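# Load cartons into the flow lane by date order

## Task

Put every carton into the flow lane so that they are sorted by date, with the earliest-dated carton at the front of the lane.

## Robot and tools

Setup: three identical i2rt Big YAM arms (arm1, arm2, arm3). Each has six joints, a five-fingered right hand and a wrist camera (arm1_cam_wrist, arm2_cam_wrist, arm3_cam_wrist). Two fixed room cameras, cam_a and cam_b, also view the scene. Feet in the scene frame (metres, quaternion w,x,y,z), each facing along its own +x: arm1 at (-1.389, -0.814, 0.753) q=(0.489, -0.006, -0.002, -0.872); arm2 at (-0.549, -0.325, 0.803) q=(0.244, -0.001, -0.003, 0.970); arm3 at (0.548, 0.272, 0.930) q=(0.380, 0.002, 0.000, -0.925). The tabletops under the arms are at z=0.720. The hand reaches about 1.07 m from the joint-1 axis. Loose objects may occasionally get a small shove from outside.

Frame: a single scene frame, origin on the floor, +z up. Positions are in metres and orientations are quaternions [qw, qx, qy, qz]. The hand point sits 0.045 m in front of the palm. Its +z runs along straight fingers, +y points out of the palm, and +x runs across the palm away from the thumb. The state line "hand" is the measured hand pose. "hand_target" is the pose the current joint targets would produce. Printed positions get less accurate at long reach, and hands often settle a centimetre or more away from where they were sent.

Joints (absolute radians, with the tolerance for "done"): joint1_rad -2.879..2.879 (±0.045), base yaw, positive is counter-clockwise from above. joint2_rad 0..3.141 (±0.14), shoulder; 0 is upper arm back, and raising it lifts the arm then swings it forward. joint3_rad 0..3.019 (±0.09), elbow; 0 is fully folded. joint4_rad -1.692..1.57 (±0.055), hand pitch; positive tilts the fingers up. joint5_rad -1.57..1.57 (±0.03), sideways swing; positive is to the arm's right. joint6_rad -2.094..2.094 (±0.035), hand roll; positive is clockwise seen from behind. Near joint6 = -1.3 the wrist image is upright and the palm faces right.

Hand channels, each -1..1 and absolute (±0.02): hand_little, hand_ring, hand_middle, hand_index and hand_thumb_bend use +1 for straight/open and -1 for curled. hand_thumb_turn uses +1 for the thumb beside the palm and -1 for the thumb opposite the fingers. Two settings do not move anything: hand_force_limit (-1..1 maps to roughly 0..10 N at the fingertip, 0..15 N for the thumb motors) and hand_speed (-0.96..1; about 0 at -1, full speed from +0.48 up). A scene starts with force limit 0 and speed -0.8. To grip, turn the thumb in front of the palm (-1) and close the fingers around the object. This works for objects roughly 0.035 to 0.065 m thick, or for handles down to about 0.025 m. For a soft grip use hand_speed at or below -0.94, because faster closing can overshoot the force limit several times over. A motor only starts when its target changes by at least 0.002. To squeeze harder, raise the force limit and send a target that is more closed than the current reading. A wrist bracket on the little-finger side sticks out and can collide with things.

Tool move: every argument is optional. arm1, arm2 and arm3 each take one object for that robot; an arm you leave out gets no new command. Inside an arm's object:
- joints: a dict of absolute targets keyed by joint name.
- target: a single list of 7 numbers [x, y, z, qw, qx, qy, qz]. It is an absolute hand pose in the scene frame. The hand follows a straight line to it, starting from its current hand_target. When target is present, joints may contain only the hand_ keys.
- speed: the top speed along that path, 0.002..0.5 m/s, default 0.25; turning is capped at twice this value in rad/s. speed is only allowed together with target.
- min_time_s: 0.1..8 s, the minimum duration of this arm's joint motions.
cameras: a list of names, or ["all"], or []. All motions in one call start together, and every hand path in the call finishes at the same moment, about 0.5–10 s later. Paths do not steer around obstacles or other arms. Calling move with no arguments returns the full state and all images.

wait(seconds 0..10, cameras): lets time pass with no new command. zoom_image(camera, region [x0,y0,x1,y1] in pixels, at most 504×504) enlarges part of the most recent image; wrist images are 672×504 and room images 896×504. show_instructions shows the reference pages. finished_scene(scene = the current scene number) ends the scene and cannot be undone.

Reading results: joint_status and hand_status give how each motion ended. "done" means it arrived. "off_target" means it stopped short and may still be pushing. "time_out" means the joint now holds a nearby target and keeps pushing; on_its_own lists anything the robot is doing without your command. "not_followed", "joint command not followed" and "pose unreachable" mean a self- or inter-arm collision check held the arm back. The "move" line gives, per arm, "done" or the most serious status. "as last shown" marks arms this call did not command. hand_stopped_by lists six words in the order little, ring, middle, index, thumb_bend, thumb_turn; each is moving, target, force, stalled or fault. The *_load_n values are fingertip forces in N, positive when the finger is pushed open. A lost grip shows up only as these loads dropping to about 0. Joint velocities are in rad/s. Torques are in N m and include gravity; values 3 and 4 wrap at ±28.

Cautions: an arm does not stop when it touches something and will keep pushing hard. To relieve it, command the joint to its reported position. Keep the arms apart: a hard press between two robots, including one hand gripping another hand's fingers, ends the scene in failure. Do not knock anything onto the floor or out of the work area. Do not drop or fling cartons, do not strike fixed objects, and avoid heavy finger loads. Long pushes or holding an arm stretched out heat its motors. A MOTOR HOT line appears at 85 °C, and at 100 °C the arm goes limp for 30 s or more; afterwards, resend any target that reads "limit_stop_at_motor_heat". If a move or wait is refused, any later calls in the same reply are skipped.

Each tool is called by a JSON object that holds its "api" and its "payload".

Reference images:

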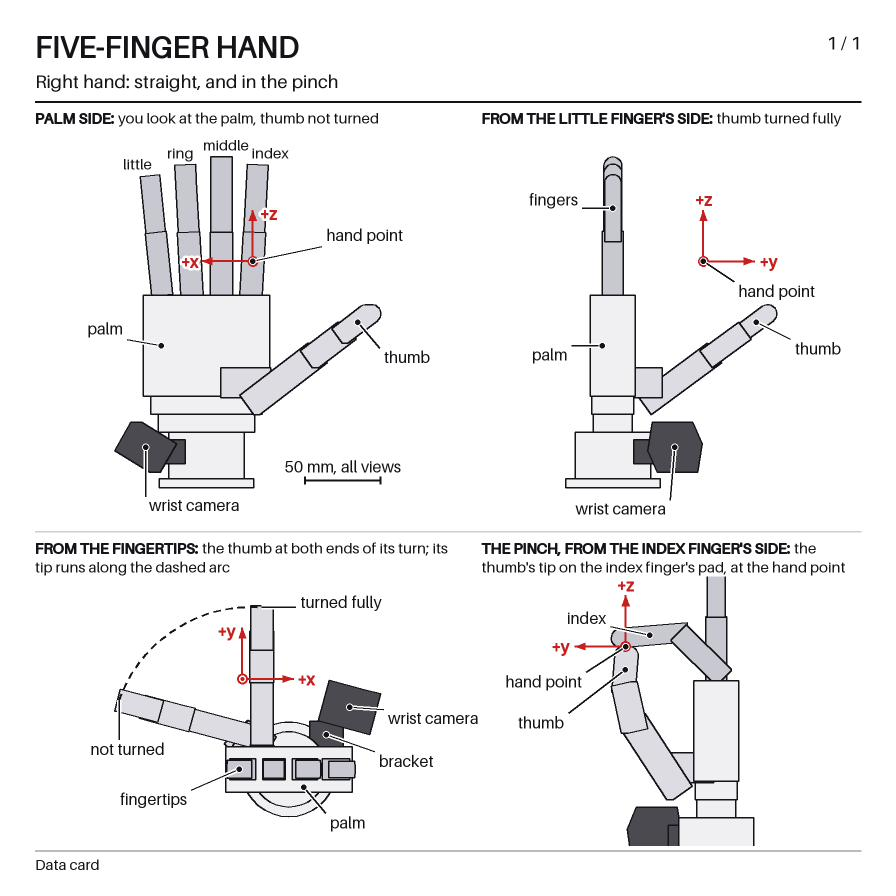

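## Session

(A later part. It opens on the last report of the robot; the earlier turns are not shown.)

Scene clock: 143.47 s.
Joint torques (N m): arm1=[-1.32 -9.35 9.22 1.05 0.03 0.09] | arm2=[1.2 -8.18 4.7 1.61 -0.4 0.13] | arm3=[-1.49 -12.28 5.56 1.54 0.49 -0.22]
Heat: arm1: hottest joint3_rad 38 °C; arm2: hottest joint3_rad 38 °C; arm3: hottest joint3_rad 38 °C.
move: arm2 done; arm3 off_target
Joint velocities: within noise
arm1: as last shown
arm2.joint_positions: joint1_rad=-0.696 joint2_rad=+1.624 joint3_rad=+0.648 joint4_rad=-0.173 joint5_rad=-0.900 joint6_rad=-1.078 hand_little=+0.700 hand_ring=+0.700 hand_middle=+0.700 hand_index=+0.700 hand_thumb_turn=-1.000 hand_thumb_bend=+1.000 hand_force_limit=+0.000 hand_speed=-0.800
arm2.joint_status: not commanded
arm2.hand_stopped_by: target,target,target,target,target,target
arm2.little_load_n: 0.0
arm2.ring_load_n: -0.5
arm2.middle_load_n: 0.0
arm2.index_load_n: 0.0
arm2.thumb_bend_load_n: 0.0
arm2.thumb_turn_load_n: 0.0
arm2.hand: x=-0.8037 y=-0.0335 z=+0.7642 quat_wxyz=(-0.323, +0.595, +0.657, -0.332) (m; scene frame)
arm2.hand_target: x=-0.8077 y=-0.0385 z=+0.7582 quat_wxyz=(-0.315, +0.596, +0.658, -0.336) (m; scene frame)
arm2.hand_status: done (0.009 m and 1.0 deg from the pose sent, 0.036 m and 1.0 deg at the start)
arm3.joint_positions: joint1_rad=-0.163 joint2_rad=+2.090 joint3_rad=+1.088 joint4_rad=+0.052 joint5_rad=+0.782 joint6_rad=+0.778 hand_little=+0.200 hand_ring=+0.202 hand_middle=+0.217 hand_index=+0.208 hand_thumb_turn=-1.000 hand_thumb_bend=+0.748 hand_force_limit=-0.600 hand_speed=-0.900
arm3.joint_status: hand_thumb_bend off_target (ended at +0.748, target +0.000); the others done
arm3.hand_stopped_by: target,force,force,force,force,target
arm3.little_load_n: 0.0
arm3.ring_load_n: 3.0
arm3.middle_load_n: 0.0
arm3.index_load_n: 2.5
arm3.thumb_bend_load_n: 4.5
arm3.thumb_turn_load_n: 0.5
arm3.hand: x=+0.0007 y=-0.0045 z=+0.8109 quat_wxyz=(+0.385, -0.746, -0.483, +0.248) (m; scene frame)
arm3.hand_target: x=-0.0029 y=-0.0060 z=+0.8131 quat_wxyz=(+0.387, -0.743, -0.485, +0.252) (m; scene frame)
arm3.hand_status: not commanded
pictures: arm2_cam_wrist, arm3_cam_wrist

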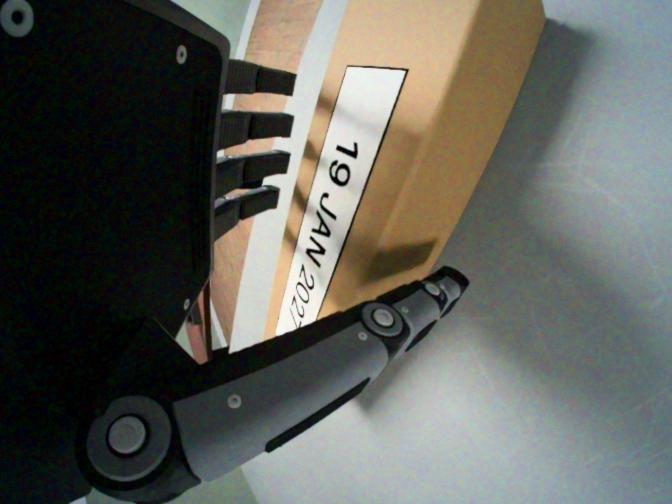

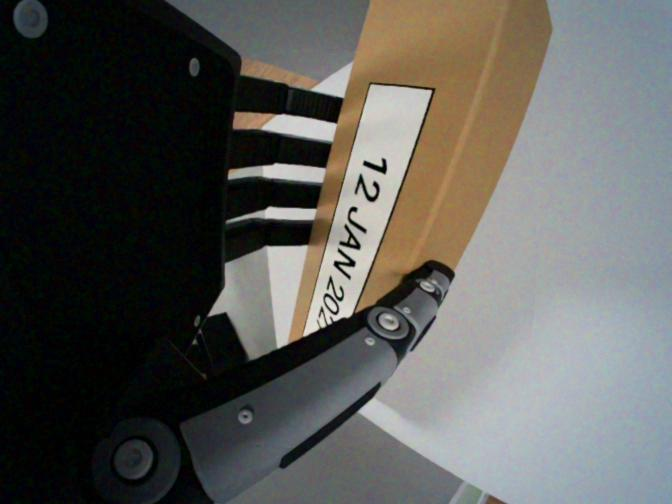

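{"api": "move", "payload": {"arm3": {"joints": {"hand_little": 0.0, "hand_ring": 0.0, "hand_middle": 0.05, "hand_index": 0.0, "hand_speed": -0.94}}, "arm2": {"joints": {"hand_little": 0.2, "hand_ring": 0.2, "hand_middle": 0.2, "hand_index": 0.2, "hand_thumb_bend": 0.0, "hand_force_limit": -0.6, "hand_speed": -0.9}}}}

{"api": "move", "payload": {"arm3": {"joints": {"hand_thumb_bend": -0.1, "hand_force_limit": 0, "hand_speed": -0.92}}, "arm2": {"joints": {"hand_little": 0.0, "hand_ring": 0.0, "hand_middle": 0.05, "hand_index": 0.0, "hand_speed": -0.94}}}}

{"api": "move", "payload": {"arm2": {"joints": {"hand_thumb_bend": -0.1, "hand_force_limit": 0, "hand_speed": -0.92}}, "arm3": {"target": [0.003, -0.004, 0.86, -0.3867, 0.7429, 0.4850, -0.2525], "speed": 0.05}, "cameras": ["arm2_cam_wrist", "arm3_cam_wrist"]}}

Scene clock: 148.03 s.
Joint torques (N m): arm1=[-1.26 -9.29 9.25 1.03 0.03 0.09] | arm2=[1.2 -8.12 4.67 1.62 -0.43 0.13] | arm3=[-1.49 -12.34 5.59 1.59 0.49 -0.2]
Heat: arm1: hottest joint3_rad 38 °C; arm2: hottest joint3_rad 37 °C; arm3: hottest joint3_rad 38 °C.
move: arm2 off_target; arm3 off_target
Joint velocities: within noise
arm1: as last shown
arm2.joint_positions: joint1_rad=-0.695 joint2_rad=+1.624 joint3_rad=+0.648 joint4_rad=-0.172 joint5_rad=-0.899 joint6_rad=-1.078 hand_little=+0.200 hand_ring=+0.202 hand_middle=+0.208 hand_index=+0.200 hand_thumb_turn=-1.000 hand_thumb_bend=+0.749 hand_force_limit=-0.600 hand_speed=-0.900
arm2.joint_status: hand_thumb_bend off_target (ended at +0.749, target +0.000); the others done
arm2.hand_stopped_by: target,force,force,target,force,target
arm2.little_load_n: 0.0
arm2.ring_load_n: 2.5
arm2.middle_load_n: 1.5
arm2.index_load_n: 2.0
arm2.thumb_bend_load_n: 5.5
arm2.thumb_turn_load_n: 1.5
arm2.hand: x=-0.8038 y=-0.0335 z=+0.7641 quat_wxyz=(-0.323, +0.595, +0.657, -0.332) (m; scene frame)
arm2.hand_target: x=-0.8077 y=-0.0385 z=+0.7582 quat_wxyz=(-0.315, +0.596, +0.658, -0.336) (m; scene frame)
arm2.hand_status: not commanded
arm3.joint_positions: joint1_rad=-0.163 joint2_rad=+2.090 joint3_rad=+1.088 joint4_rad=+0.052 joint5_rad=+0.782 joint6_rad=+0.777 hand_little=+0.173 hand_ring=+0.202 hand_middle=+0.212 hand_index=+0.208 hand_thumb_turn=-1.000 hand_thumb_bend=+0.748 hand_force_limit=-0.600 hand_speed=-0.940
arm3.joint_status: hand_little off_target (ended at +0.173, target +0.000); hand_ring off_target (ended at +0.202, target +0.000); hand_middle off_target (ended at +0.212, target +0.050); hand_index off_target (ended at +0.208, target +0.000); the others done
arm3.hand_stopped_by: force,force,force,force,force,target
arm3.little_load_n: 3.5
arm3.ring_load_n: 1.0
arm3.middle_load_n: 1.5
arm3.index_load_n: 1.5
arm3.thumb_bend_load_n: 6.5
arm3.thumb_turn_load_n: 1.5
arm3.hand: x=+0.0007 y=-0.0044 z=+0.8108 quat_wxyz=(+0.386, -0.746, -0.483, +0.248) (m; scene frame)
arm3.hand_target: x=-0.0029 y=-0.0061 z=+0.8132 quat_wxyz=(+0.387, -0.743, -0.485, +0.252) (m; scene frame)
arm3.hand_status: not commanded
pictures: none

Scene clock: 149.00 s.
Joint torques (N m): arm1=[-1.26 -9.29 9.25 1.02 0.02 0.09] | arm2=[0.97 -8.12 4.67 1.62 -0.44 0.12] | arm3=[-1.44 -12.4 5.6 1.58 0.49 -0.2]
Heat: arm1: hottest joint3_rad 38 °C; arm2: hottest joint3_rad 37 °C; arm3: hottest joint3_rad 38 °C.
move: arm2 off_target; arm3 off_target
Joint velocities: within noise
arm1: as last shown
arm1.index_load_n: -0.5
arm2.joint_positions: joint1_rad=-0.694 joint2_rad=+1.624 joint3_rad=+0.648 joint4_rad=-0.172 joint5_rad=-0.899 joint6_rad=-1.078 hand_little=+0.185 hand_ring=+0.202 hand_middle=+0.204 hand_index=+0.196 hand_thumb_turn=-1.000 hand_thumb_bend=+0.750 hand_force_limit=-0.600 hand_speed=-0.940
arm2.joint_status: hand_little off_target (ended at +0.185, target +0.000); hand_ring off_target (ended at +0.202, target +0.000); hand_middle off_target (ended at +0.204, target +0.050); hand_index off_target (ended at +0.196, target +0.000); the others done
arm2.hand_stopped_by: force,force,force,force,force,target
arm2.little_load_n: 2.5
arm2.ring_load_n: 1.0
arm2.middle_load_n: 2.5
arm2.index_load_n: 2.0
arm2.thumb_bend_load_n: 7.0
arm2.thumb_turn_load_n: 1.5
arm2.hand: x=-0.8039 y=-0.0335 z=+0.7642 quat_wxyz=(-0.323, +0.595, +0.657, -0.332) (m; scene frame)
arm2.hand_target: x=-0.8077 y=-0.0385 z=+0.7582 quat_wxyz=(-0.315, +0.596, +0.658, -0.336) (m; scene frame)
arm2.hand_status: not commanded
arm3.joint_positions: joint1_rad=-0.163 joint2_rad=+2.090 joint3_rad=+1.088 joint4_rad=+0.052 joint5_rad=+0.782 joint6_rad=+0.777 hand_little=+0.173 hand_ring=+0.202 hand_middle=+0.212 hand_index=+0.208 hand_thumb_turn=-1.000 hand_thumb_bend=+0.744 hand_force_limit=+0.000 hand_speed=-0.920
arm3.joint_status: hand_thumb_bend off_target (ended at +0.744, target -0.100); the others done
arm3.hand_stopped_by: force,force,force,force,force,target
arm3.little_load_n: 4.0
arm3.ring_load_n: 1.0
arm3.middle_load_n: 2.0
arm3.index_load_n: 2.0
arm3.thumb_bend_load_n: 8.0
arm3.thumb_turn_load_n: 1.5
arm3.hand: x=+0.0007 y=-0.0044 z=+0.8108 quat_wxyz=(+0.386, -0.746, -0.483, +0.248) (m; scene frame)
arm3.hand_target: x=-0.0029 y=-0.0061 z=+0.8132 quat_wxyz=(+0.387, -0.743, -0.485, +0.252) (m; scene frame)
arm3.hand_status: not commanded
pictures: none

Scene clock: 150.60 s.
Joint torques (N m): arm1=[-1.32 -9.35 9.24 1.03 0.02 0.09] | arm2=[1.2 -8.12 4.68 1.59 -0.43 0.13] | arm3=[-1.14 -14.92 6.16 0.99 0.79 -0.14]
Heat: arm1: hottest joint3_rad 38 °C; arm2: hottest joint3_rad 37 °C; arm3: hottest joint3_rad 37 °C.
move: arm2 off_target; arm3 off_target
Joint velocities: within noise
arm1: as last shown
arm1.index_load_n: 0.0
arm2.joint_positions: joint1_rad=-0.694 joint2_rad=+1.624 joint3_rad=+0.648 joint4_rad=-0.172 joint5_rad=-0.899 joint6_rad=-1.078 hand_little=+0.185 hand_ring=+0.202 hand_middle=+0.204 hand_index=+0.196 hand_thumb_turn=-1.000 hand_thumb_bend=+0.747 hand_force_limit=+0.000 hand_speed=-0.920
arm2.joint_status: hand_thumb_bend off_target (ended at +0.747, target -0.100); the others done
arm2.hand_stopped_by: force,force,force,force,force,target
arm2.little_load_n: 3.0
arm2.ring_load_n: 1.0
arm2.middle_load_n: 2.5
arm2.index_load_n: 2.5
arm2.thumb_bend_load_n: 7.5
arm2.thumb_turn_load_n: 2.0
arm2.hand: x=-0.8039 y=-0.0335 z=+0.7642 quat_wxyz=(-0.323, +0.595, +0.657, -0.332) (m; scene frame)
arm2.hand_target: x=-0.8077 y=-0.0385 z=+0.7582 quat_wxyz=(-0.315, +0.596, +0.658, -0.336) (m; scene frame)
arm2.hand_status: not commanded
arm3.joint_positions: joint1_rad=-0.163 joint2_rad=+2.020 joint3_rad=+1.063 joint4_rad=-0.028 joint5_rad=+0.777 joint6_rad=+0.775 hand_little=+0.173 hand_ring=+0.202 hand_middle=+0.212 hand_index=+0.208 hand_thumb_turn=-1.000 hand_thumb_bend=+0.744 hand_force_limit=+0.000 hand_speed=-0.920
arm3.joint_status: not commanded
arm3.hand_stopped_by: force,force,force,force,force,target
arm3.little_load_n: 2.5
arm3.ring_load_n: 0.5
arm3.middle_load_n: 1.5
arm3.index_load_n: 2.5
arm3.thumb_bend_load_n: 8.5
arm3.thumb_turn_load_n: 2.5
arm3.hand: x=+0.0132 y=+0.0035 z=+0.8318 quat_wxyz=(+0.384, -0.745, -0.493, +0.232) (m; scene frame)
arm3.hand_target: x=+0.0032 y=-0.0039 z=+0.8596 quat_wxyz=(+0.387, -0.743, -0.485, +0.252) (m; scene frame)
arm3.hand_status: off_target (0.031 m and 2.5 deg from the pose sent, 0.049 m and 0.7 deg at the start)
pictures: arm2_cam_wrist, arm3_cam_wrist

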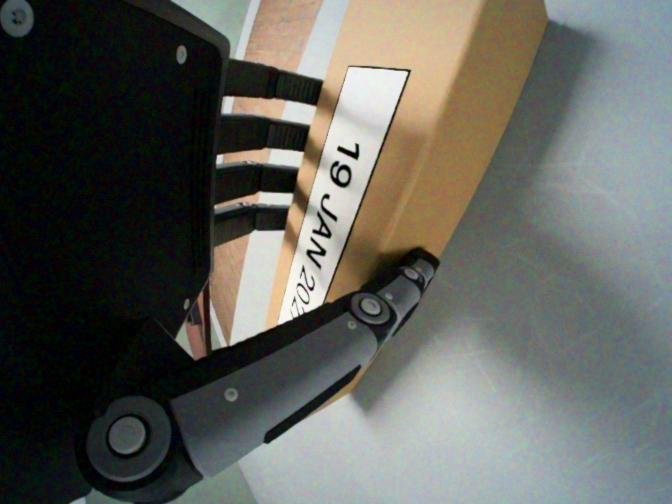

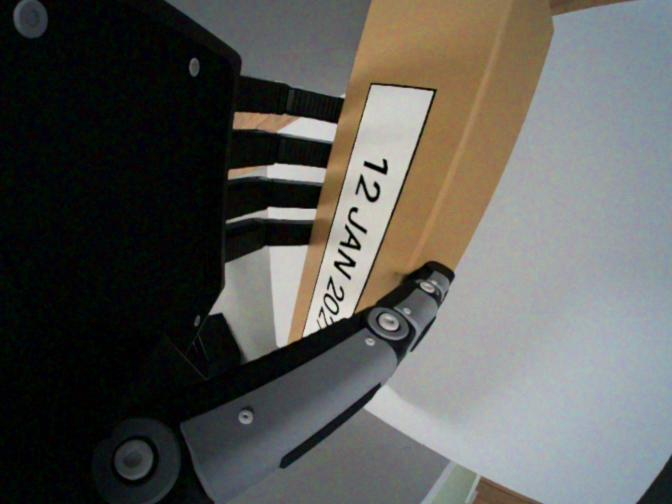

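{"api": "move", "payload": {"arm2": {"target": [-0.806, -0.037, 0.80, -0.3155, 0.596, 0.658, -0.3365], "speed": 0.05}, "arm3": {"target": [0.003, -0.004, 0.945, -0.3867, 0.7429, 0.4850, -0.2525], "speed": 0.12}}}

{"api": "move", "payload": {"arm2": {"target": [-0.806, -0.035, 0.95, -0.3155, 0.596, 0.658, -0.3365], "speed": 0.12}, "arm3": {"target": [0.02, -0.025, 0.97, -0.3867, 0.7429, 0.4850, -0.2525], "speed": 0.12}, "cameras": ["arm2_cam_wrist", "arm3_cam_wrist"]}}

Scene clock: 152.37 s.
Joint torques (N m): arm1=[-1.26 -9.41 9.25 1.02 0.03 0.09] | arm2=[0.5 -11.46 7.49 0.9 -0.74 0.04] | arm3=[-1.38 -14.04 10.21 0.7 1.05 -0.14]
Heat: arm1: hottest joint3_rad 38 °C; arm2: hottest joint3_rad 37 °C; arm3: hottest joint3_rad 38 °C.
move: arm2 off_target; arm3 off_target
Joint velocities: within noise
arm1: as last shown
arm2.joint_positions: joint1_rad=-0.694 joint2_rad=+1.557 joint3_rad=+0.648 joint4_rad=-0.308 joint5_rad=-0.894 joint6_rad=-1.078 hand_little=+0.185 hand_ring=+0.202 hand_middle=+0.204 hand_index=+0.196 hand_thumb_turn=-1.000 hand_thumb_bend=+0.747 hand_force_limit=+0.000 hand_speed=-0.920
arm2.joint_status: not commanded
arm2.hand_stopped_by: force,force,force,force,force,target
arm2.little_load_n: 2.0
arm2.ring_load_n: 0.5
arm2.middle_load_n: 2.5
arm2.index_load_n: 2.5
arm2.thumb_bend_load_n: 8.0
arm2.thumb_turn_load_n: 2.5
arm2.hand: x=-0.7957 y=-0.0522 z=+0.7812 quat_wxyz=(-0.294, +0.610, +0.651, -0.343) (m; scene frame)
arm2.hand_target: x=-0.8058 y=-0.0375 z=+0.8000 quat_wxyz=(-0.315, +0.596, +0.658, -0.336) (m; scene frame)
arm2.hand_status: off_target (0.026 m and 3.1 deg from the pose sent, 0.036 m and 1.0 deg at the start)
arm3.joint_positions: joint1_rad=-0.161 joint2_rad=+1.848 joint3_rad=+1.063 joint4_rad=-0.224 joint5_rad=+0.771 joint6_rad=+0.775 hand_little=+0.173 hand_ring=+0.201 hand_middle=+0.212 hand_index=+0.208 hand_thumb_turn=-1.000 hand_thumb_bend=+0.744 hand_force_limit=+0.000 hand_speed=-0.920
arm3.joint_status: not commanded
arm3.hand_stopped_by: force,force,force,force,force,target
arm3.little_load_n: 2.5
arm3.ring_load_n: 0.5
arm3.middle_load_n: 1.5
arm3.index_load_n: 2.5
arm3.thumb_bend_load_n: 8.0
arm3.thumb_turn_load_n: 3.0
arm3.hand: x=+0.0236 y=+0.0084 z=+0.9048 quat_wxyz=(+0.382, -0.744, -0.500, +0.222) (m; scene frame)
arm3.hand_target: x=+0.0042 y=-0.0031 z=+0.9450 quat_wxyz=(+0.387, -0.743, -0.485, +0.252) (m; scene frame)
arm3.hand_status: off_target (0.047 m and 3.9 deg from the pose sent, 0.114 m and 2.5 deg at the start)
pictures: none

Scene clock: 154.40 s.
Joint torques (N m): arm1=[-1.32 -9.29 9.25 1.02 0.03 0.09] | arm2=[0.15 -9.47 11.63 0.81 -0.8 -0.04] | arm3=[-0.67 -13.8 11.97 0.84 1.07 0.15]
Heat: arm1: hottest joint3_rad 38 °C; arm2: hottest joint3_rad 37 °C; arm3: hottest joint3_rad 38 °C.
move: arm2 off_target; arm3 off_target
Joint velocities: within noise
arm1: as last shown
arm2.joint_positions: joint1_rad=-0.694 joint2_rad=+1.283 joint3_rad=+0.839 joint4_rad=-0.797 joint5_rad=-0.894 joint6_rad=-1.081 hand_little=+0.185 hand_ring=+0.202 hand_middle=+0.204 hand_index=+0.196 hand_thumb_turn=-1.000 hand_thumb_bend=+0.747 hand_force_limit=+0.000 hand_speed=-0.920
arm2.joint_status: not commanded
arm2.hand_stopped_by: force,force,force,force,force,target
arm2.little_load_n: 1.5
arm2.ring_load_n: 0.5
arm2.middle_load_n: 2.5
arm2.index_load_n: 2.5
arm2.thumb_bend_load_n: 8.0
arm2.thumb_turn_load_n: 2.5
arm2.hand: x=-0.7962 y=-0.0530 z=+0.9206 quat_wxyz=(-0.285, +0.614, +0.649, -0.347) (m; scene frame)
arm2.hand_target: x=-0.8053 y=-0.0364 z=+0.9500 quat_wxyz=(-0.315, +0.596, +0.658, -0.336) (m; scene frame)
arm2.hand_status: off_target (0.036 m and 4.3 deg from the pose sent, 0.170 m and 3.1 deg at the start)
arm3.joint_positions: joint1_rad=-0.115 joint2_rad=+1.803 joint3_rad=+1.068 joint4_rad=-0.345 joint5_rad=+0.801 joint6_rad=+0.806 hand_little=+0.173 hand_ring=+0.201 hand_middle=+0.212 hand_index=+0.208 hand_thumb_turn=-1.000 hand_thumb_bend=+0.744 hand_force_limit=+0.000 hand_speed=-0.920
arm3.joint_status: not commanded
arm3.hand_stopped_by: force,force,force,force,force,target
arm3.little_load_n: 2.5
arm3.ring_load_n: 0.5
arm3.middle_load_n: 2.0
arm3.index_load_n: 2.5
arm3.thumb_bend_load_n: 8.5
arm3.thumb_turn_load_n: 2.5
arm3.hand: x=+0.0475 y=-0.0002 z=+0.9213 quat_wxyz=(+0.388, -0.737, -0.515, +0.203) (m; scene frame)
arm3.hand_target: x=+0.0226 y=-0.0232 z=+0.9709 quat_wxyz=(+0.386, -0.743, -0.485, +0.253) (m; scene frame)
arm3.hand_status: off_target (0.061 m and 6.6 deg from the pose sent, 0.073 m and 3.9 deg at the start)
pictures: arm2_cam_wrist, arm3_cam_wrist

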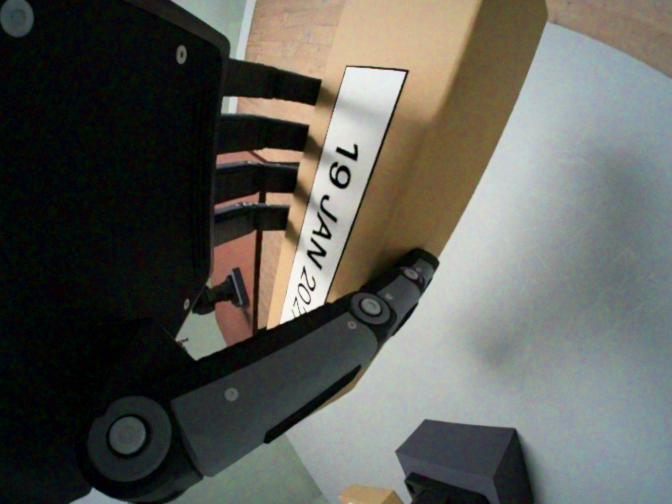

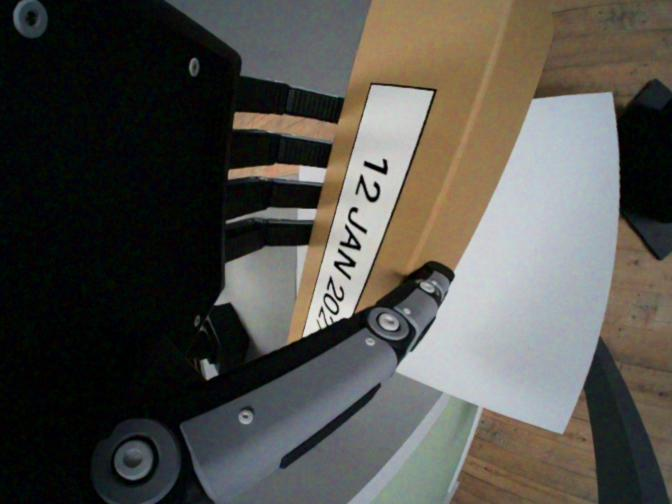

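{"api": "move", "payload": {"arm2": {"joints": {"joint1_rad": -0.73, "joint2_rad": 1.40, "joint3_rad": 1.06, "joint4_rad": -0.38, "joint5_rad": -0.489, "joint6_rad": -0.382}, "min_time_s": 3}, "arm3": {"joints": {"joint1_rad": -0.02, "joint2_rad": 1.5, "joint3_rad": 0.985, "joint4_rad": -0.53, "joint5_rad": 0.85, "joint6_rad": 0.92}, "min_time_s": 3}}}

{"api": "move", "payload": {"arm2": {"joints": {"joint1_rad": -1.044, "joint2_rad": 1.40, "joint3_rad": 1.07, "joint4_rad": -0.26, "joint5_rad": 0, "joint6_rad": 0}, "min_time_s": 2.4}, "arm3": {"joints": {"joint1_rad": 0.115, "joint2_rad": 1.2, "joint3_rad": 0.9, "joint4_rad": -0.80, "joint5_rad": 0.898, "joint6_rad": 1.073}, "min_time_s": 2.5}, "cameras": ["cam_a", "arm3_cam_wrist", "arm2_cam_wrist"]}}

Scene clock: 158.33 s.
Joint torques (N m): arm1=[-1.26 -9.35 9.25 1.03 0.03 0.08] | arm2=[-1.49 -10.11 13.03 2.63 -0.29 0.21] | arm3=[-0.56 -10.93 8.64 0.84 1.11 0.16]
Heat: arm1: hottest joint3_rad 38 °C; arm2: hottest joint3_rad 38 °C; arm3: hottest joint3_rad 38 °C.
move: arm2 done; arm3 done
Joint velocities: within noise
arm1.joint_positions: joint1_rad=+0.310 joint2_rad=+1.010 joint3_rad=+0.911 joint4_rad=-0.392 joint5_rad=-0.202 joint6_rad=-0.213 hand_little=+0.700 hand_ring=+0.700 hand_middle=+0.700 hand_index=+0.700 hand_thumb_turn=-1.000 hand_thumb_bend=+1.000 hand_force_limit=+0.000 hand_speed=-0.800
arm1.joint_status: not commanded
arm1.hand_stopped_by: target,target,target,target,target,target
arm1.little_load_n: -0.5
arm1.ring_load_n: 0.0
arm1.middle_load_n: 0.0
arm1.index_load_n: 0.0
arm1.thumb_bend_load_n: 0.0
arm1.thumb_turn_load_n: 0.0
arm1.hand: x=-1.4411 y=-1.2686 z=+1.0265 quat_wxyz=(+0.033, +0.043, -0.852, +0.521) (m; scene frame)
arm1.hand_target: x=-1.4439 y=-1.2633 z=+1.0231 quat_wxyz=(+0.032, +0.032, -0.854, +0.518) (m; scene frame)
arm1.hand_status: not commanded
arm2.joint_positions: joint1_rad=-0.714 joint2_rad=+1.397 joint3_rad=+0.997 joint4_rad=-0.405 joint5_rad=-0.488 joint6_rad=-0.401 hand_little=+0.185 hand_ring=+0.202 hand_middle=+0.204 hand_index=+0.196 hand_thumb_turn=-1.000 hand_thumb_bend=+0.747 hand_force_limit=+0.000 hand_speed=-0.920
arm2.joint_status: all done
arm2.hand_stopped_by: force,force,force,force,force,target
arm2.little_load_n: 2.0
arm2.ring_load_n: 1.0
arm2.middle_load_n: 2.5
arm2.index_load_n: 2.5
arm2.thumb_bend_load_n: 8.0
arm2.thumb_turn_load_n: 2.5
arm2.hand: x=-0.8144 y=+0.1031 z=+0.9485 quat_wxyz=(-0.368, +0.801, +0.421, -0.214) (m; scene frame)
arm2.hand_target: x=-0.8184 y=+0.1325 z=+0.9817 quat_wxyz=(-0.406, +0.789, +0.410, -0.211) (m; scene frame)
arm2.hand_status: not commanded
arm3.joint_positions: joint1_rad=-0.028 joint2_rad=+1.538 joint3_rad=+0.974 joint4_rad=-0.527 joint5_rad=+0.840 joint6_rad=+0.897 hand_little=+0.173 hand_ring=+0.201 hand_middle=+0.212 hand_index=+0.208 hand_thumb_turn=-1.000 hand_thumb_bend=+0.744 hand_force_limit=+0.000 hand_speed=-0.920
arm3.joint_status: all done
arm3.hand_stopped_by: force,force,force,force,force,target
arm3.little_load_n: 2.0
arm3.ring_load_n: 0.5
arm3.middle_load_n: 2.0
arm3.index_load_n: 2.5
arm3.thumb_bend_load_n: 8.0
arm3.thumb_turn_load_n: 3.0
arm3.hand: x=+0.1106 y=+0.0003 z=+1.0050 quat_wxyz=(+0.386, -0.734, -0.508, +0.231) (m; scene frame)
arm3.hand_target: x=+0.1065 y=-0.0064 z=+1.0298 quat_wxyz=(+0.384, -0.740, -0.489, +0.257) (m; scene frame)
arm3.hand_status: not commanded
pictures: none

Scene clock: 161.37 s.
Joint torques (N m): arm1=[-1.26 -9.35 9.25 1.03 0.03 0.09] | arm2=[-1.2 -10.46 13.48 3 0.06 0.2] | arm3=[-0.62 -7.12 9.54 0.76 1.18 0.15]
Heat: arm1: hottest joint3_rad 38 °C; arm2: hottest joint3_rad 39 °C; arm3: hottest joint3_rad 38 °C.
move: arm2 done; arm3 done
Joint velocities: within noise
arm1: as last shown
arm1.little_load_n: 0.0
arm2.joint_positions: joint1_rad=-1.032 joint2_rad=+1.399 joint3_rad=+1.003 joint4_rad=-0.290 joint5_rad=-0.002 joint6_rad=-0.018 hand_little=+0.185 hand_ring=+0.202 hand_middle=+0.204 hand_index=+0.196 hand_thumb_turn=-1.000 hand_thumb_bend=+0.747 hand_force_limit=+0.000 hand_speed=-0.920
arm2.joint_status: all done
arm2.hand_stopped_by: force,force,force,force,force,target
arm2.little_load_n: 2.0
arm2.ring_load_n: 1.0
arm2.middle_load_n: 2.5
arm2.index_load_n: 2.5
arm2.thumb_bend_load_n: 8.0
arm2.thumb_turn_load_n: 2.5
arm2.hand: x=-0.6043 y=+0.2177 z=+0.9572 quat_wxyz=(-0.431, +0.902, +0.030, -0.005) (m; scene frame)
arm2.hand_target: x=-0.5996 y=+0.2477 z=+0.9983 quat_wxyz=(-0.474, +0.881, +0.016, -0.006) (m; scene frame)
arm2.hand_status: not commanded
arm3.joint_positions: joint1_rad=+0.107 joint2_rad=+1.230 joint3_rad=+0.886 joint4_rad=-0.797 joint5_rad=+0.886 joint6_rad=+1.048 hand_little=+0.173 hand_ring=+0.201 hand_middle=+0.212 hand_index=+0.208 hand_thumb_turn=-1.000 hand_thumb_bend=+0.744 hand_force_limit=+0.000 hand_speed=-0.920
arm3.joint_status: all done
arm3.hand_stopped_by: force,force,force,force,force,target
arm3.little_load_n: 2.0
arm3.ring_load_n: 0.5
arm3.middle_load_n: 1.5
arm3.index_load_n: 2.0
arm3.thumb_bend_load_n: 8.5
arm3.thumb_turn_load_n: 3.0
arm3.hand: x=+0.1987 y=+0.0146 z=+1.0830 quat_wxyz=(+0.376, -0.732, -0.503, +0.265) (m; scene frame)
arm3.hand_target: x=+0.1966 y=+0.0101 z=+1.1026 quat_wxyz=(+0.372, -0.737, -0.485, +0.288) (m; scene frame)
arm3.hand_status: not commanded
pictures: arm2_cam_wrist, arm3_cam_wrist, cam_a

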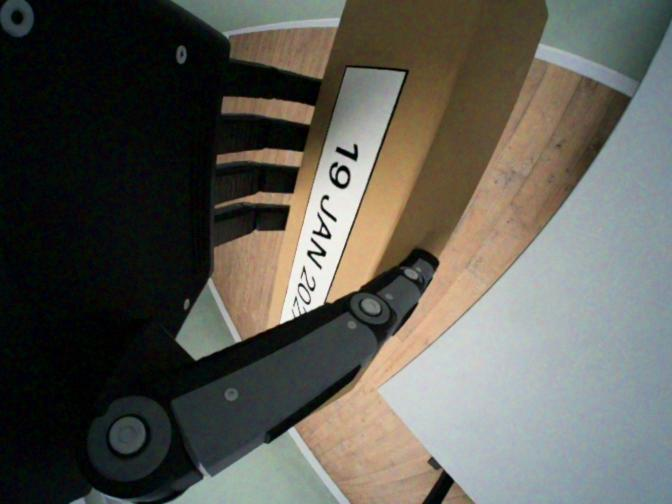

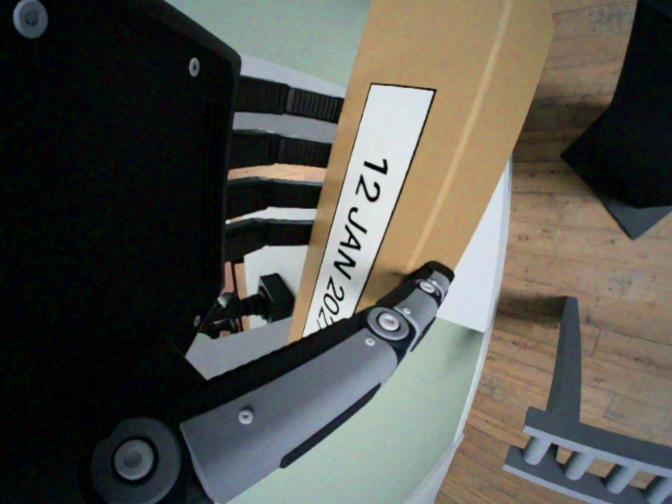

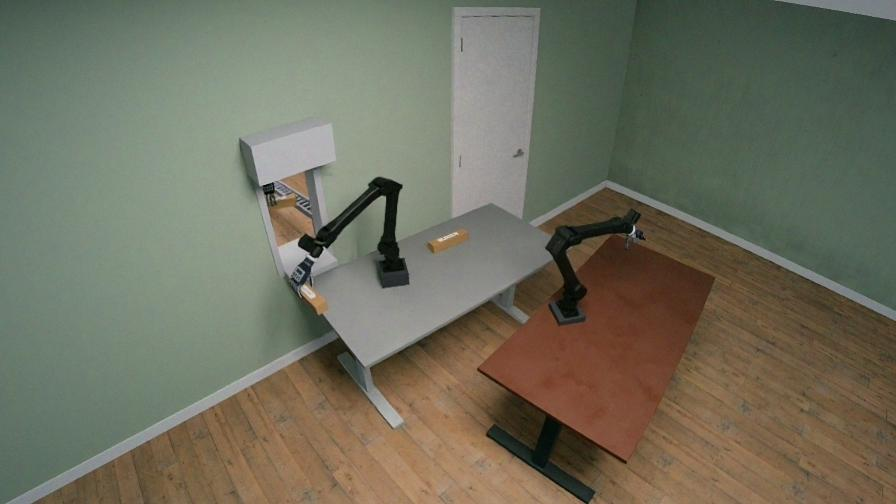

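{"api": "move", "payload": {"arm2": {"joints": {"joint1_rad": -1.34, "joint2_rad": 1.42, "joint3_rad": 1.07, "joint4_rad": -0.40, "joint5_rad": 0.618, "joint6_rad": 0.521}, "min_time_s": 2.7}, "arm3": {"joints": {"joint1_rad": 0.40, "joint2_rad": 1.1, "joint3_rad": 0.89, "joint4_rad": -0.54, "joint5_rad": 0.52, "joint6_rad": 0.42}, "min_time_s": 3}}}

{"api": "move", "payload": {"arm2": {"joints": {"joint1_rad": -1.655, "joint2_rad": 1.42, "joint3_rad": 1.07, "joint4_rad": -0.99, "joint5_rad": 0.946, "joint6_rad": 1.32}, "min_time_s": 3}, "arm3": {"joints": {"joint1_rad": 0.749, "joint2_rad": 1.073, "joint3_rad": 0.887, "joint4_rad": -0.425, "joint5_rad": -0.034, "joint6_rad": -0.025}, "min_time_s": 3}, "cameras": ["cam_a", "cam_b"]}}

Scene clock: 165.30 s.
Joint torques (N m): arm1=[-1.26 -9.35 9.26 1.03 0.03 0.09] | arm2=[-1.2 -10.34 13.23 1.78 0.54 0.19] | arm3=[-0.91 -6.71 10.35 2.44 0.37 -0.17]
Heat: arm1: hottest joint3_rad 38 °C; arm2: hottest joint3_rad 40 °C; arm3: hottest joint3_rad 38 °C.
move: arm2 done; arm3 done
Joint velocities: within noise
arm1: as last shown
arm2.joint_positions: joint1_rad=-1.327 joint2_rad=+1.419 joint3_rad=+1.003 joint4_rad=-0.403 joint5_rad=+0.612 joint6_rad=+0.504 hand_little=+0.185 hand_ring=+0.202 hand_middle=+0.204 hand_index=+0.196 hand_thumb_turn=-1.000 hand_thumb_bend=+0.747 hand_force_limit=+0.000 hand_speed=-0.920
arm2.joint_status: all done
arm2.hand_stopped_by: force,force,force,force,force,target
arm2.little_load_n: 1.5
arm2.ring_load_n: 0.5
arm2.middle_load_n: 2.5
arm2.index_load_n: 2.5
arm2.thumb_bend_load_n: 8.0
arm2.thumb_turn_load_n: 2.5
arm2.hand: x=-0.3535 y=+0.1757 z=+0.9483 quat_wxyz=(-0.386, +0.782, -0.429, +0.234) (m; scene frame)
arm2.hand_target: x=-0.3400 y=+0.1971 z=+0.9833 quat_wxyz=(-0.416, +0.759, -0.446, +0.228) (m; scene frame)
arm2.hand_status: not commanded
arm3.joint_positions: joint1_rad=+0.395 joint2_rad=+1.131 joint3_rad=+0.876 joint4_rad=-0.573 joint5_rad=+0.520 joint6_rad=+0.431 hand_little=+0.173 hand_ring=+0.201 hand_middle=+0.212 hand_index=+0.208 hand_thumb_turn=-1.000 hand_thumb_bend=+0.744 hand_force_limit=+0.000 hand_speed=-0.920
arm3.joint_status: all done
arm3.hand_stopped_by: force,force,force,force,force,target
arm3.little_load_n: 2.5
arm3.ring_load_n: 0.5
arm3.middle_load_n: 2.0
arm3.index_load_n: 2.5
arm3.thumb_bend_load_n: 8.0
arm3.thumb_turn_load_n: 2.5
arm3.hand: x=+0.3300 y=-0.1171 z=+1.1086 quat_wxyz=(+0.232, -0.448, -0.788, +0.354) (m; scene frame)
arm3.hand_target: x=+0.3281 y=-0.1268 z=+1.1349 quat_wxyz=(+0.229, -0.444, -0.774, +0.388) (m; scene frame)
arm3.hand_status: not commanded
pictures: none

Scene clock: 169.00 s.
Joint torques (N m): arm1=[-1.32 -9.41 9.26 1.03 0.03 0.09] | arm2=[-1.32 -9.41 11.89 0.69 0.96 0.14] | arm3=[-0.85 -6.71 10.7 2.74 -0.21 -0.12]
Heat: arm1: hottest joint3_rad 38 °C; arm2: hottest joint3_rad 40 °C; arm3: hottest joint3_rad 38 °C.
move: arm2 done; arm3 done
Joint velocities: within noise
arm1: as last shown
arm1.little_load_n: -0.5
arm2.joint_positions: joint1_rad=-1.641 joint2_rad=+1.419 joint3_rad=+1.011 joint4_rad=-0.986 joint5_rad=+0.935 joint6_rad=+1.302 hand_little=+0.185 hand_ring=+0.202 hand_middle=+0.204 hand_index=+0.196 hand_thumb_turn=-1.000 hand_thumb_bend=+0.747 hand_force_limit=+0.000 hand_speed=-0.920
arm2.joint_status: all done
arm2.hand_stopped_by: force,force,force,force,force,target
arm2.little_load_n: 1.5
arm2.ring_load_n: 0.5
arm2.middle_load_n: 2.5
arm2.index_load_n: 2.5
arm2.thumb_bend_load_n: 8.0
arm2.thumb_turn_load_n: 2.5
arm2.hand: x=-0.2162 y=-0.0181 z=+0.9335 quat_wxyz=(-0.238, +0.496, -0.739, +0.389) (m; scene frame)
arm2.hand_target: x=-0.1983 y=-0.0054 z=+0.9594 quat_wxyz=(-0.263, +0.471, -0.750, +0.383) (m; scene frame)
arm2.hand_status: not commanded
arm3.joint_positions: joint1_rad=+0.744 joint2_rad=+1.106 joint3_rad=+0.871 joint4_rad=-0.461 joint5_rad=-0.029 joint6_rad=-0.016 hand_little=+0.173 hand_ring=+0.201 hand_middle=+0.212 hand_index=+0.208 hand_thumb_turn=-1.000 hand_thumb_bend=+0.744 hand_force_limit=+0.000 hand_speed=-0.920
arm3.joint_status: all done
arm3.hand_stopped_by: force,force,force,force,force,target
arm3.little_load_n: 2.5
arm3.ring_load_n: 1.0
arm3.middle_load_n: 1.5
arm3.index_load_n: 2.5
arm3.thumb_bend_load_n: 8.0
arm3.thumb_turn_load_n: 3.0
arm3.hand: x=+0.5615 y=-0.1798 z=+1.1230 quat_wxyz=(-0.001, -0.008, -0.906, +0.424) (m; scene frame)
arm3.hand_target: x=+0.5636 y=-0.1892 z=+1.1519 quat_wxyz=(-0.001, +0.000, -0.887, +0.461) (m; scene frame)
arm3.hand_status: not commanded
pictures: cam_a, cam_b

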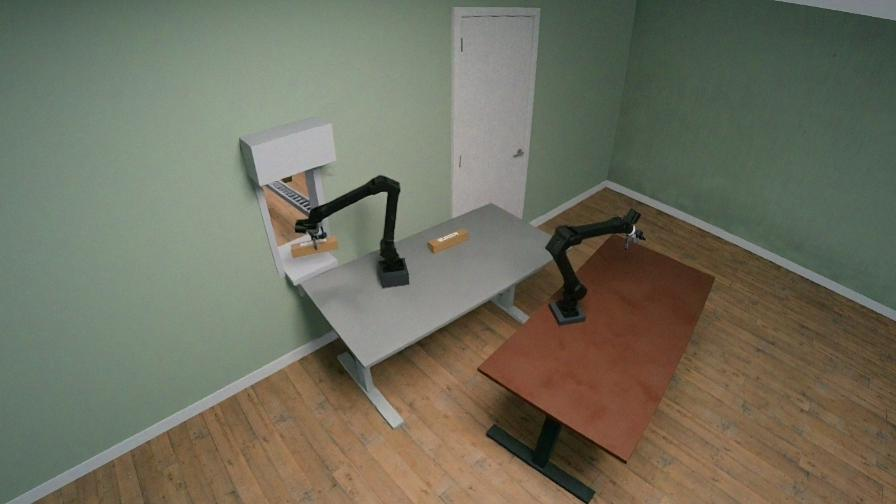

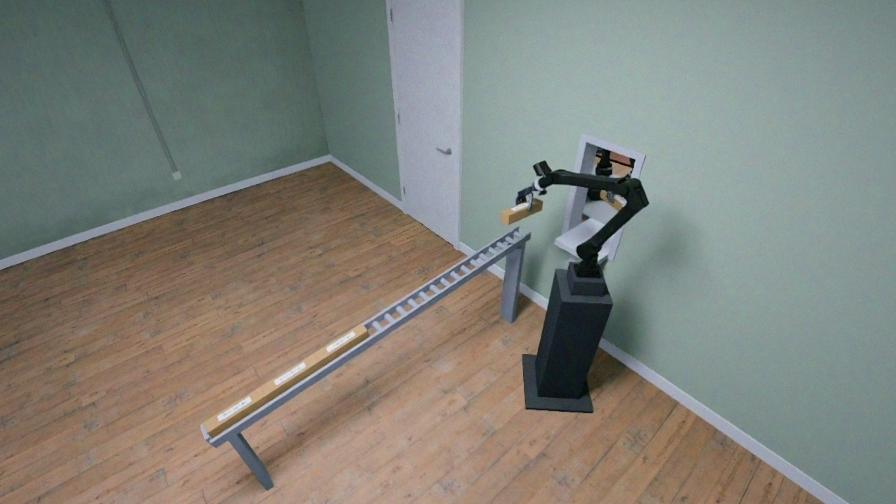

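{"api": "move", "payload": {"arm2": {"target": [-0.085, 0.020, 0.965, -0.2708, 0.4731, -0.7505, 0.3746], "speed": 0.1}, "arm3": {"target": [0.75, -0.43, 1.13, 0, 0, -0.8871, 0.4617], "speed": 0.15}}}

{"api": "move", "payload": {"arm2": {"target": [0.004, 0.018, 0.955, -0.2708, 0.4731, -0.7505, 0.3746], "speed": 0.1}, "arm3": {"target": [1.17, -0.345, 0.94, 0.0494, 0.0279, -0.869, 0.4916], "speed": 0.12}}}

{"api": "move", "payload": {"arm2": {"target": [0.030, 0.012, 0.90, -0.2708, 0.4731, -0.7505, 0.3746], "speed": 0.1}, "arm3": {"target": [1.165, -0.325, 0.888, 0.0217, -0.0028, -0.870, 0.492], "speed": 0.07}, "cameras": ["arm2_cam_wrist", "arm3_cam_wrist", "cam_b"]}}

Scene clock: 172.30 s.
Joint torques (N m): arm1=[-1.26 -9.35 9.25 1.02 0.03 0.09] | arm2=[-1.2 -12.34 12.44 1.87 0.64 0] | arm3=[-0.97 -14.04 16.02 1.47 0.28 0.17]
Heat: arm1: hottest joint3_rad 38 °C; arm2: hottest joint3_rad 41 °C; arm3: hottest joint3_rad 39 °C.
move: arm2 off_target; arm3 off_target
Joint velocities: within noise
arm1: as last shown
arm1.little_load_n: 0.0
arm2.joint_positions: joint1_rad=-1.809 joint2_rad=+1.586 joint3_rad=+1.198 joint4_rad=-0.796 joint5_rad=+0.870 joint6_rad=+1.051 hand_little=+0.185 hand_ring=+0.202 hand_middle=+0.204 hand_index=+0.196 hand_thumb_turn=-1.000 hand_thumb_bend=+0.747 hand_force_limit=+0.000 hand_speed=-0.920
arm2.joint_status: not commanded
arm2.hand_stopped_by: force,force,force,force,force,target
arm2.little_load_n: 1.5
arm2.ring_load_n: 1.0
arm2.middle_load_n: 2.5
arm2.index_load_n: 2.5
arm2.thumb_bend_load_n: 8.0
arm2.thumb_turn_load_n: 2.5
arm2.hand: x=-0.1101 y=+0.0059 z=+0.9366 quat_wxyz=(-0.241, +0.495, -0.744, +0.380) (m; scene frame)
arm2.hand_target: x=-0.0868 y=+0.0182 z=+0.9657 quat_wxyz=(-0.271, +0.473, -0.750, +0.375) (m; scene frame)
arm2.hand_status: off_target (0.040 m and 4.4 deg from the pose sent, 0.140 m and 5.0 deg at the start)
arm3.joint_positions: joint1_rad=+1.078 joint2_rad=+1.793 joint3_rad=+1.475 joint4_rad=-0.412 joint5_rad=+0.234 joint6_rad=+0.144 hand_little=+0.173 hand_ring=+0.201 hand_middle=+0.212 hand_index=+0.208 hand_thumb_turn=-1.000 hand_thumb_bend=+0.744 hand_force_limit=+0.000 hand_speed=-0.920
arm3.joint_status: not commanded
arm3.hand_stopped_by: force,force,force,force,force,target
arm3.little_load_n: 2.5
arm3.ring_load_n: 0.5
arm3.middle_load_n: 2.0
arm3.index_load_n: 2.5
arm3.thumb_bend_load_n: 8.5
arm3.thumb_turn_load_n: 2.5
arm3.hand: x=+0.7387 y=-0.4020 z=+1.0739 quat_wxyz=(+0.016, +0.017, -0.908, +0.419) (m; scene frame)
arm3.hand_target: x=+0.7487 y=-0.4255 z=+1.1308 quat_wxyz=(-0.001, +0.000, -0.887, +0.462) (m; scene frame)
arm3.hand_status: off_target (0.064 m and 6.1 deg from the pose sent, 0.313 m and 4.9 deg at the start)
pictures: none

Scene clock: 177.27 s.
Joint torques (N m): arm1=[-1.32 -9.35 9.25 1.02 0.03 0.09] | arm2=[-1.44 -14.92 12.62 2.11 0.55 -0.01] | arm3=[-1.26 -20.19 15.05 0.92 0.97 0.11]
Heat: arm1: hottest joint3_rad 38 °C; arm2: hottest joint3_rad 41 °C; arm3: hottest joint3_rad 40 °C.
move: arm2 off_target; arm3 off_target
Joint velocities: within noise
arm1: as last shown
arm2.joint_positions: joint1_rad=-1.928 joint2_rad=+1.735 joint3_rad=+1.347 joint4_rad=-0.683 joint5_rad=+0.811 joint6_rad=+0.894 hand_little=+0.185 hand_ring=+0.202 hand_middle=+0.204 hand_index=+0.196 hand_thumb_turn=-1.000 hand_thumb_bend=+0.747 hand_force_limit=+0.000 hand_speed=-0.920
arm2.joint_status: not commanded
arm2.hand_stopped_by: force,force,force,force,force,target
arm2.little_load_n: 1.5
arm2.ring_load_n: 0.5
arm2.middle_load_n: 2.5
arm2.index_load_n: 2.5
arm2.thumb_bend_load_n: 8.0
arm2.thumb_turn_load_n: 2.5
arm2.hand: x=-0.0243 y=+0.0078 z=+0.9248 quat_wxyz=(-0.239, +0.496, -0.745, +0.376) (m; scene frame)
arm2.hand_target: x=+0.0018 y=+0.0163 z=+0.9561 quat_wxyz=(-0.271, +0.473, -0.750, +0.375) (m; scene frame)
arm2.hand_status: off_target (0.043 m and 4.6 deg from the pose sent, 0.116 m and 4.4 deg at the start)
arm3.joint_positions: joint1_rad=+1.695 joint2_rad=+2.457 joint3_rad=+2.074 joint4_rad=-0.523 joint5_rad=+0.780 joint6_rad=+0.489 hand_little=+0.173 hand_ring=+0.201 hand_middle=+0.212 hand_index=+0.208 hand_thumb_turn=-1.000 hand_thumb_bend=+0.744 hand_force_limit=+0.000 hand_speed=-0.920
arm3.joint_status: not commanded
arm3.hand_stopped_by: force,force,force,force,force,target
arm3.little_load_n: 2.0
arm3.ring_load_n: 0.5
arm3.middle_load_n: 2.0
arm3.index_load_n: 2.5
arm3.thumb_bend_load_n: 8.0
arm3.thumb_turn_load_n: 3.0
arm3.hand: x=+1.1457 y=-0.3221 z=+0.8849 quat_wxyz=(+0.081, +0.059, -0.881, +0.462) (m; scene frame)
arm3.hand_target: x=+1.1665 y=-0.3419 z=+0.9415 quat_wxyz=(+0.049, +0.028, -0.869, +0.492) (m; scene frame)
arm3.hand_status: off_target (0.064 m and 6.2 deg from the pose sent, 0.455 m and 10.3 deg at the start)
pictures: none

Scene clock: 178.87 s.
Joint torques (N m): arm1=[-1.26 -9.35 9.26 1.02 0.03 0.09] | arm2=[-1.32 -16.5 10.06 2.25 0.51 0] | arm3=[-0.56 -20.25 9.46 2.24 0.71 0.15]
Heat: arm1: hottest joint3_rad 38 °C; arm2: hottest joint3_rad 41 °C; arm3: hottest joint3_rad 40 °C.
move: arm2 off_target; arm3 off_target
Joint velocities: within noise
arm1: as last shown
arm2.joint_positions: joint1_rad=-1.967 joint2_rad=+1.833 joint3_rad=+1.347 joint4_rad=-0.531 joint5_rad=+0.790 joint6_rad=+0.849 hand_little=+0.185 hand_ring=+0.202 hand_middle=+0.204 hand_index=+0.196 hand_thumb_turn=-1.000 hand_thumb_bend=+0.747 hand_force_limit=+0.000 hand_speed=-0.920
arm2.joint_status: not commanded
arm2.hand_stopped_by: force,force,force,force,force,target
arm2.little_load_n: 2.0
arm2.ring_load_n: 0.5
arm2.middle_load_n: 2.5
arm2.index_load_n: 3.0
arm2.thumb_bend_load_n: 8.0
arm2.thumb_turn_load_n: 3.0
arm2.hand: x=+0.0095 y=+0.0083 z=+0.8802 quat_wxyz=(-0.248, +0.491, -0.747, +0.374) (m; scene frame)
arm2.hand_target: x=+0.0291 y=+0.0112 z=+0.9006 quat_wxyz=(-0.271, +0.473, -0.750, +0.375) (m; scene frame)
arm2.hand_status: off_target (0.029 m and 3.3 deg from the pose sent, 0.060 m and 4.6 deg at the start)
arm3.joint_positions: joint1_rad=+1.695 joint2_rad=+2.463 joint3_rad=+1.986 joint4_rad=-0.404 joint5_rad=+0.776 joint6_rad=+0.570 hand_little=+0.173 hand_ring=+0.201 hand_middle=+0.212 hand_index=+0.208 hand_thumb_turn=-1.000 hand_thumb_bend=+0.744 hand_force_limit=+0.000 hand_speed=-0.920
arm3.joint_status: not commanded
arm3.hand_stopped_by: force,force,force,force,force,target
arm3.little_load_n: 2.0
arm3.ring_load_n: 0.5
arm3.middle_load_n: 2.0
arm3.index_load_n: 2.0
arm3.thumb_bend_load_n: 8.5
arm3.thumb_turn_load_n: 3.0
arm3.hand: x=+1.1452 y=-0.3177 z=+0.8547 quat_wxyz=(+0.052, +0.018, -0.881, +0.471) (m; scene frame)
arm3.hand_target: x=+1.1641 y=-0.3240 z=+0.8885 quat_wxyz=(+0.022, -0.003, -0.871, +0.492) (m; scene frame)
arm3.hand_status: off_target (0.039 m and 5.0 deg from the pose sent, 0.020 m and 10.4 deg at the start)
pictures: arm2_cam_wrist, arm3_cam_wrist, cam_b

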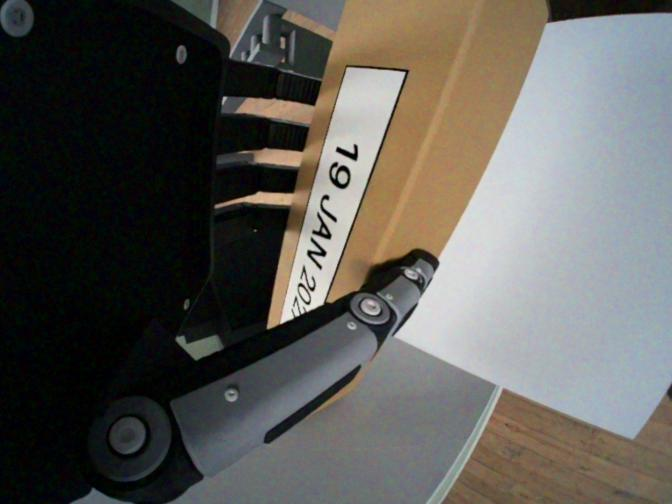

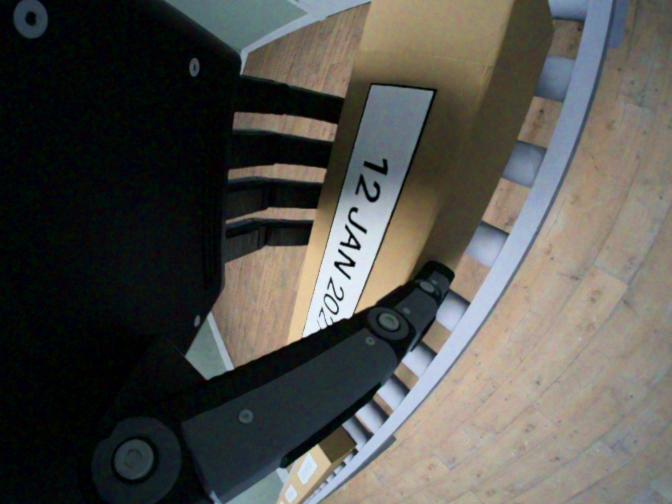

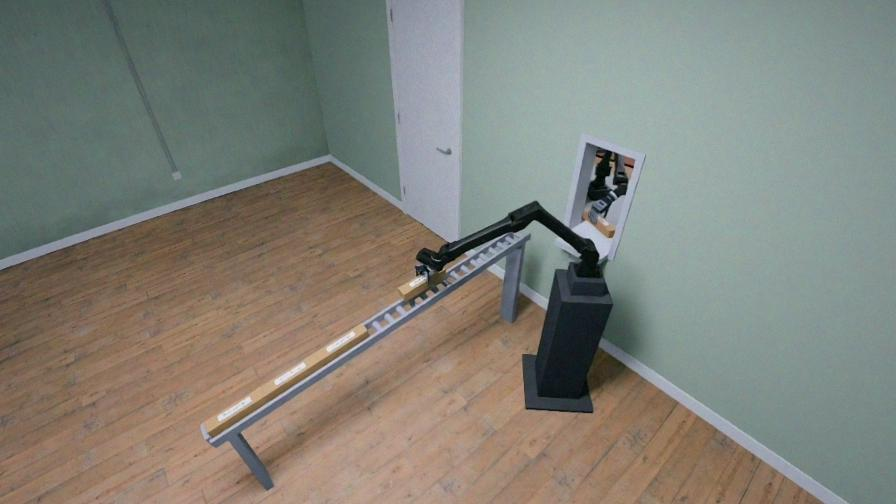

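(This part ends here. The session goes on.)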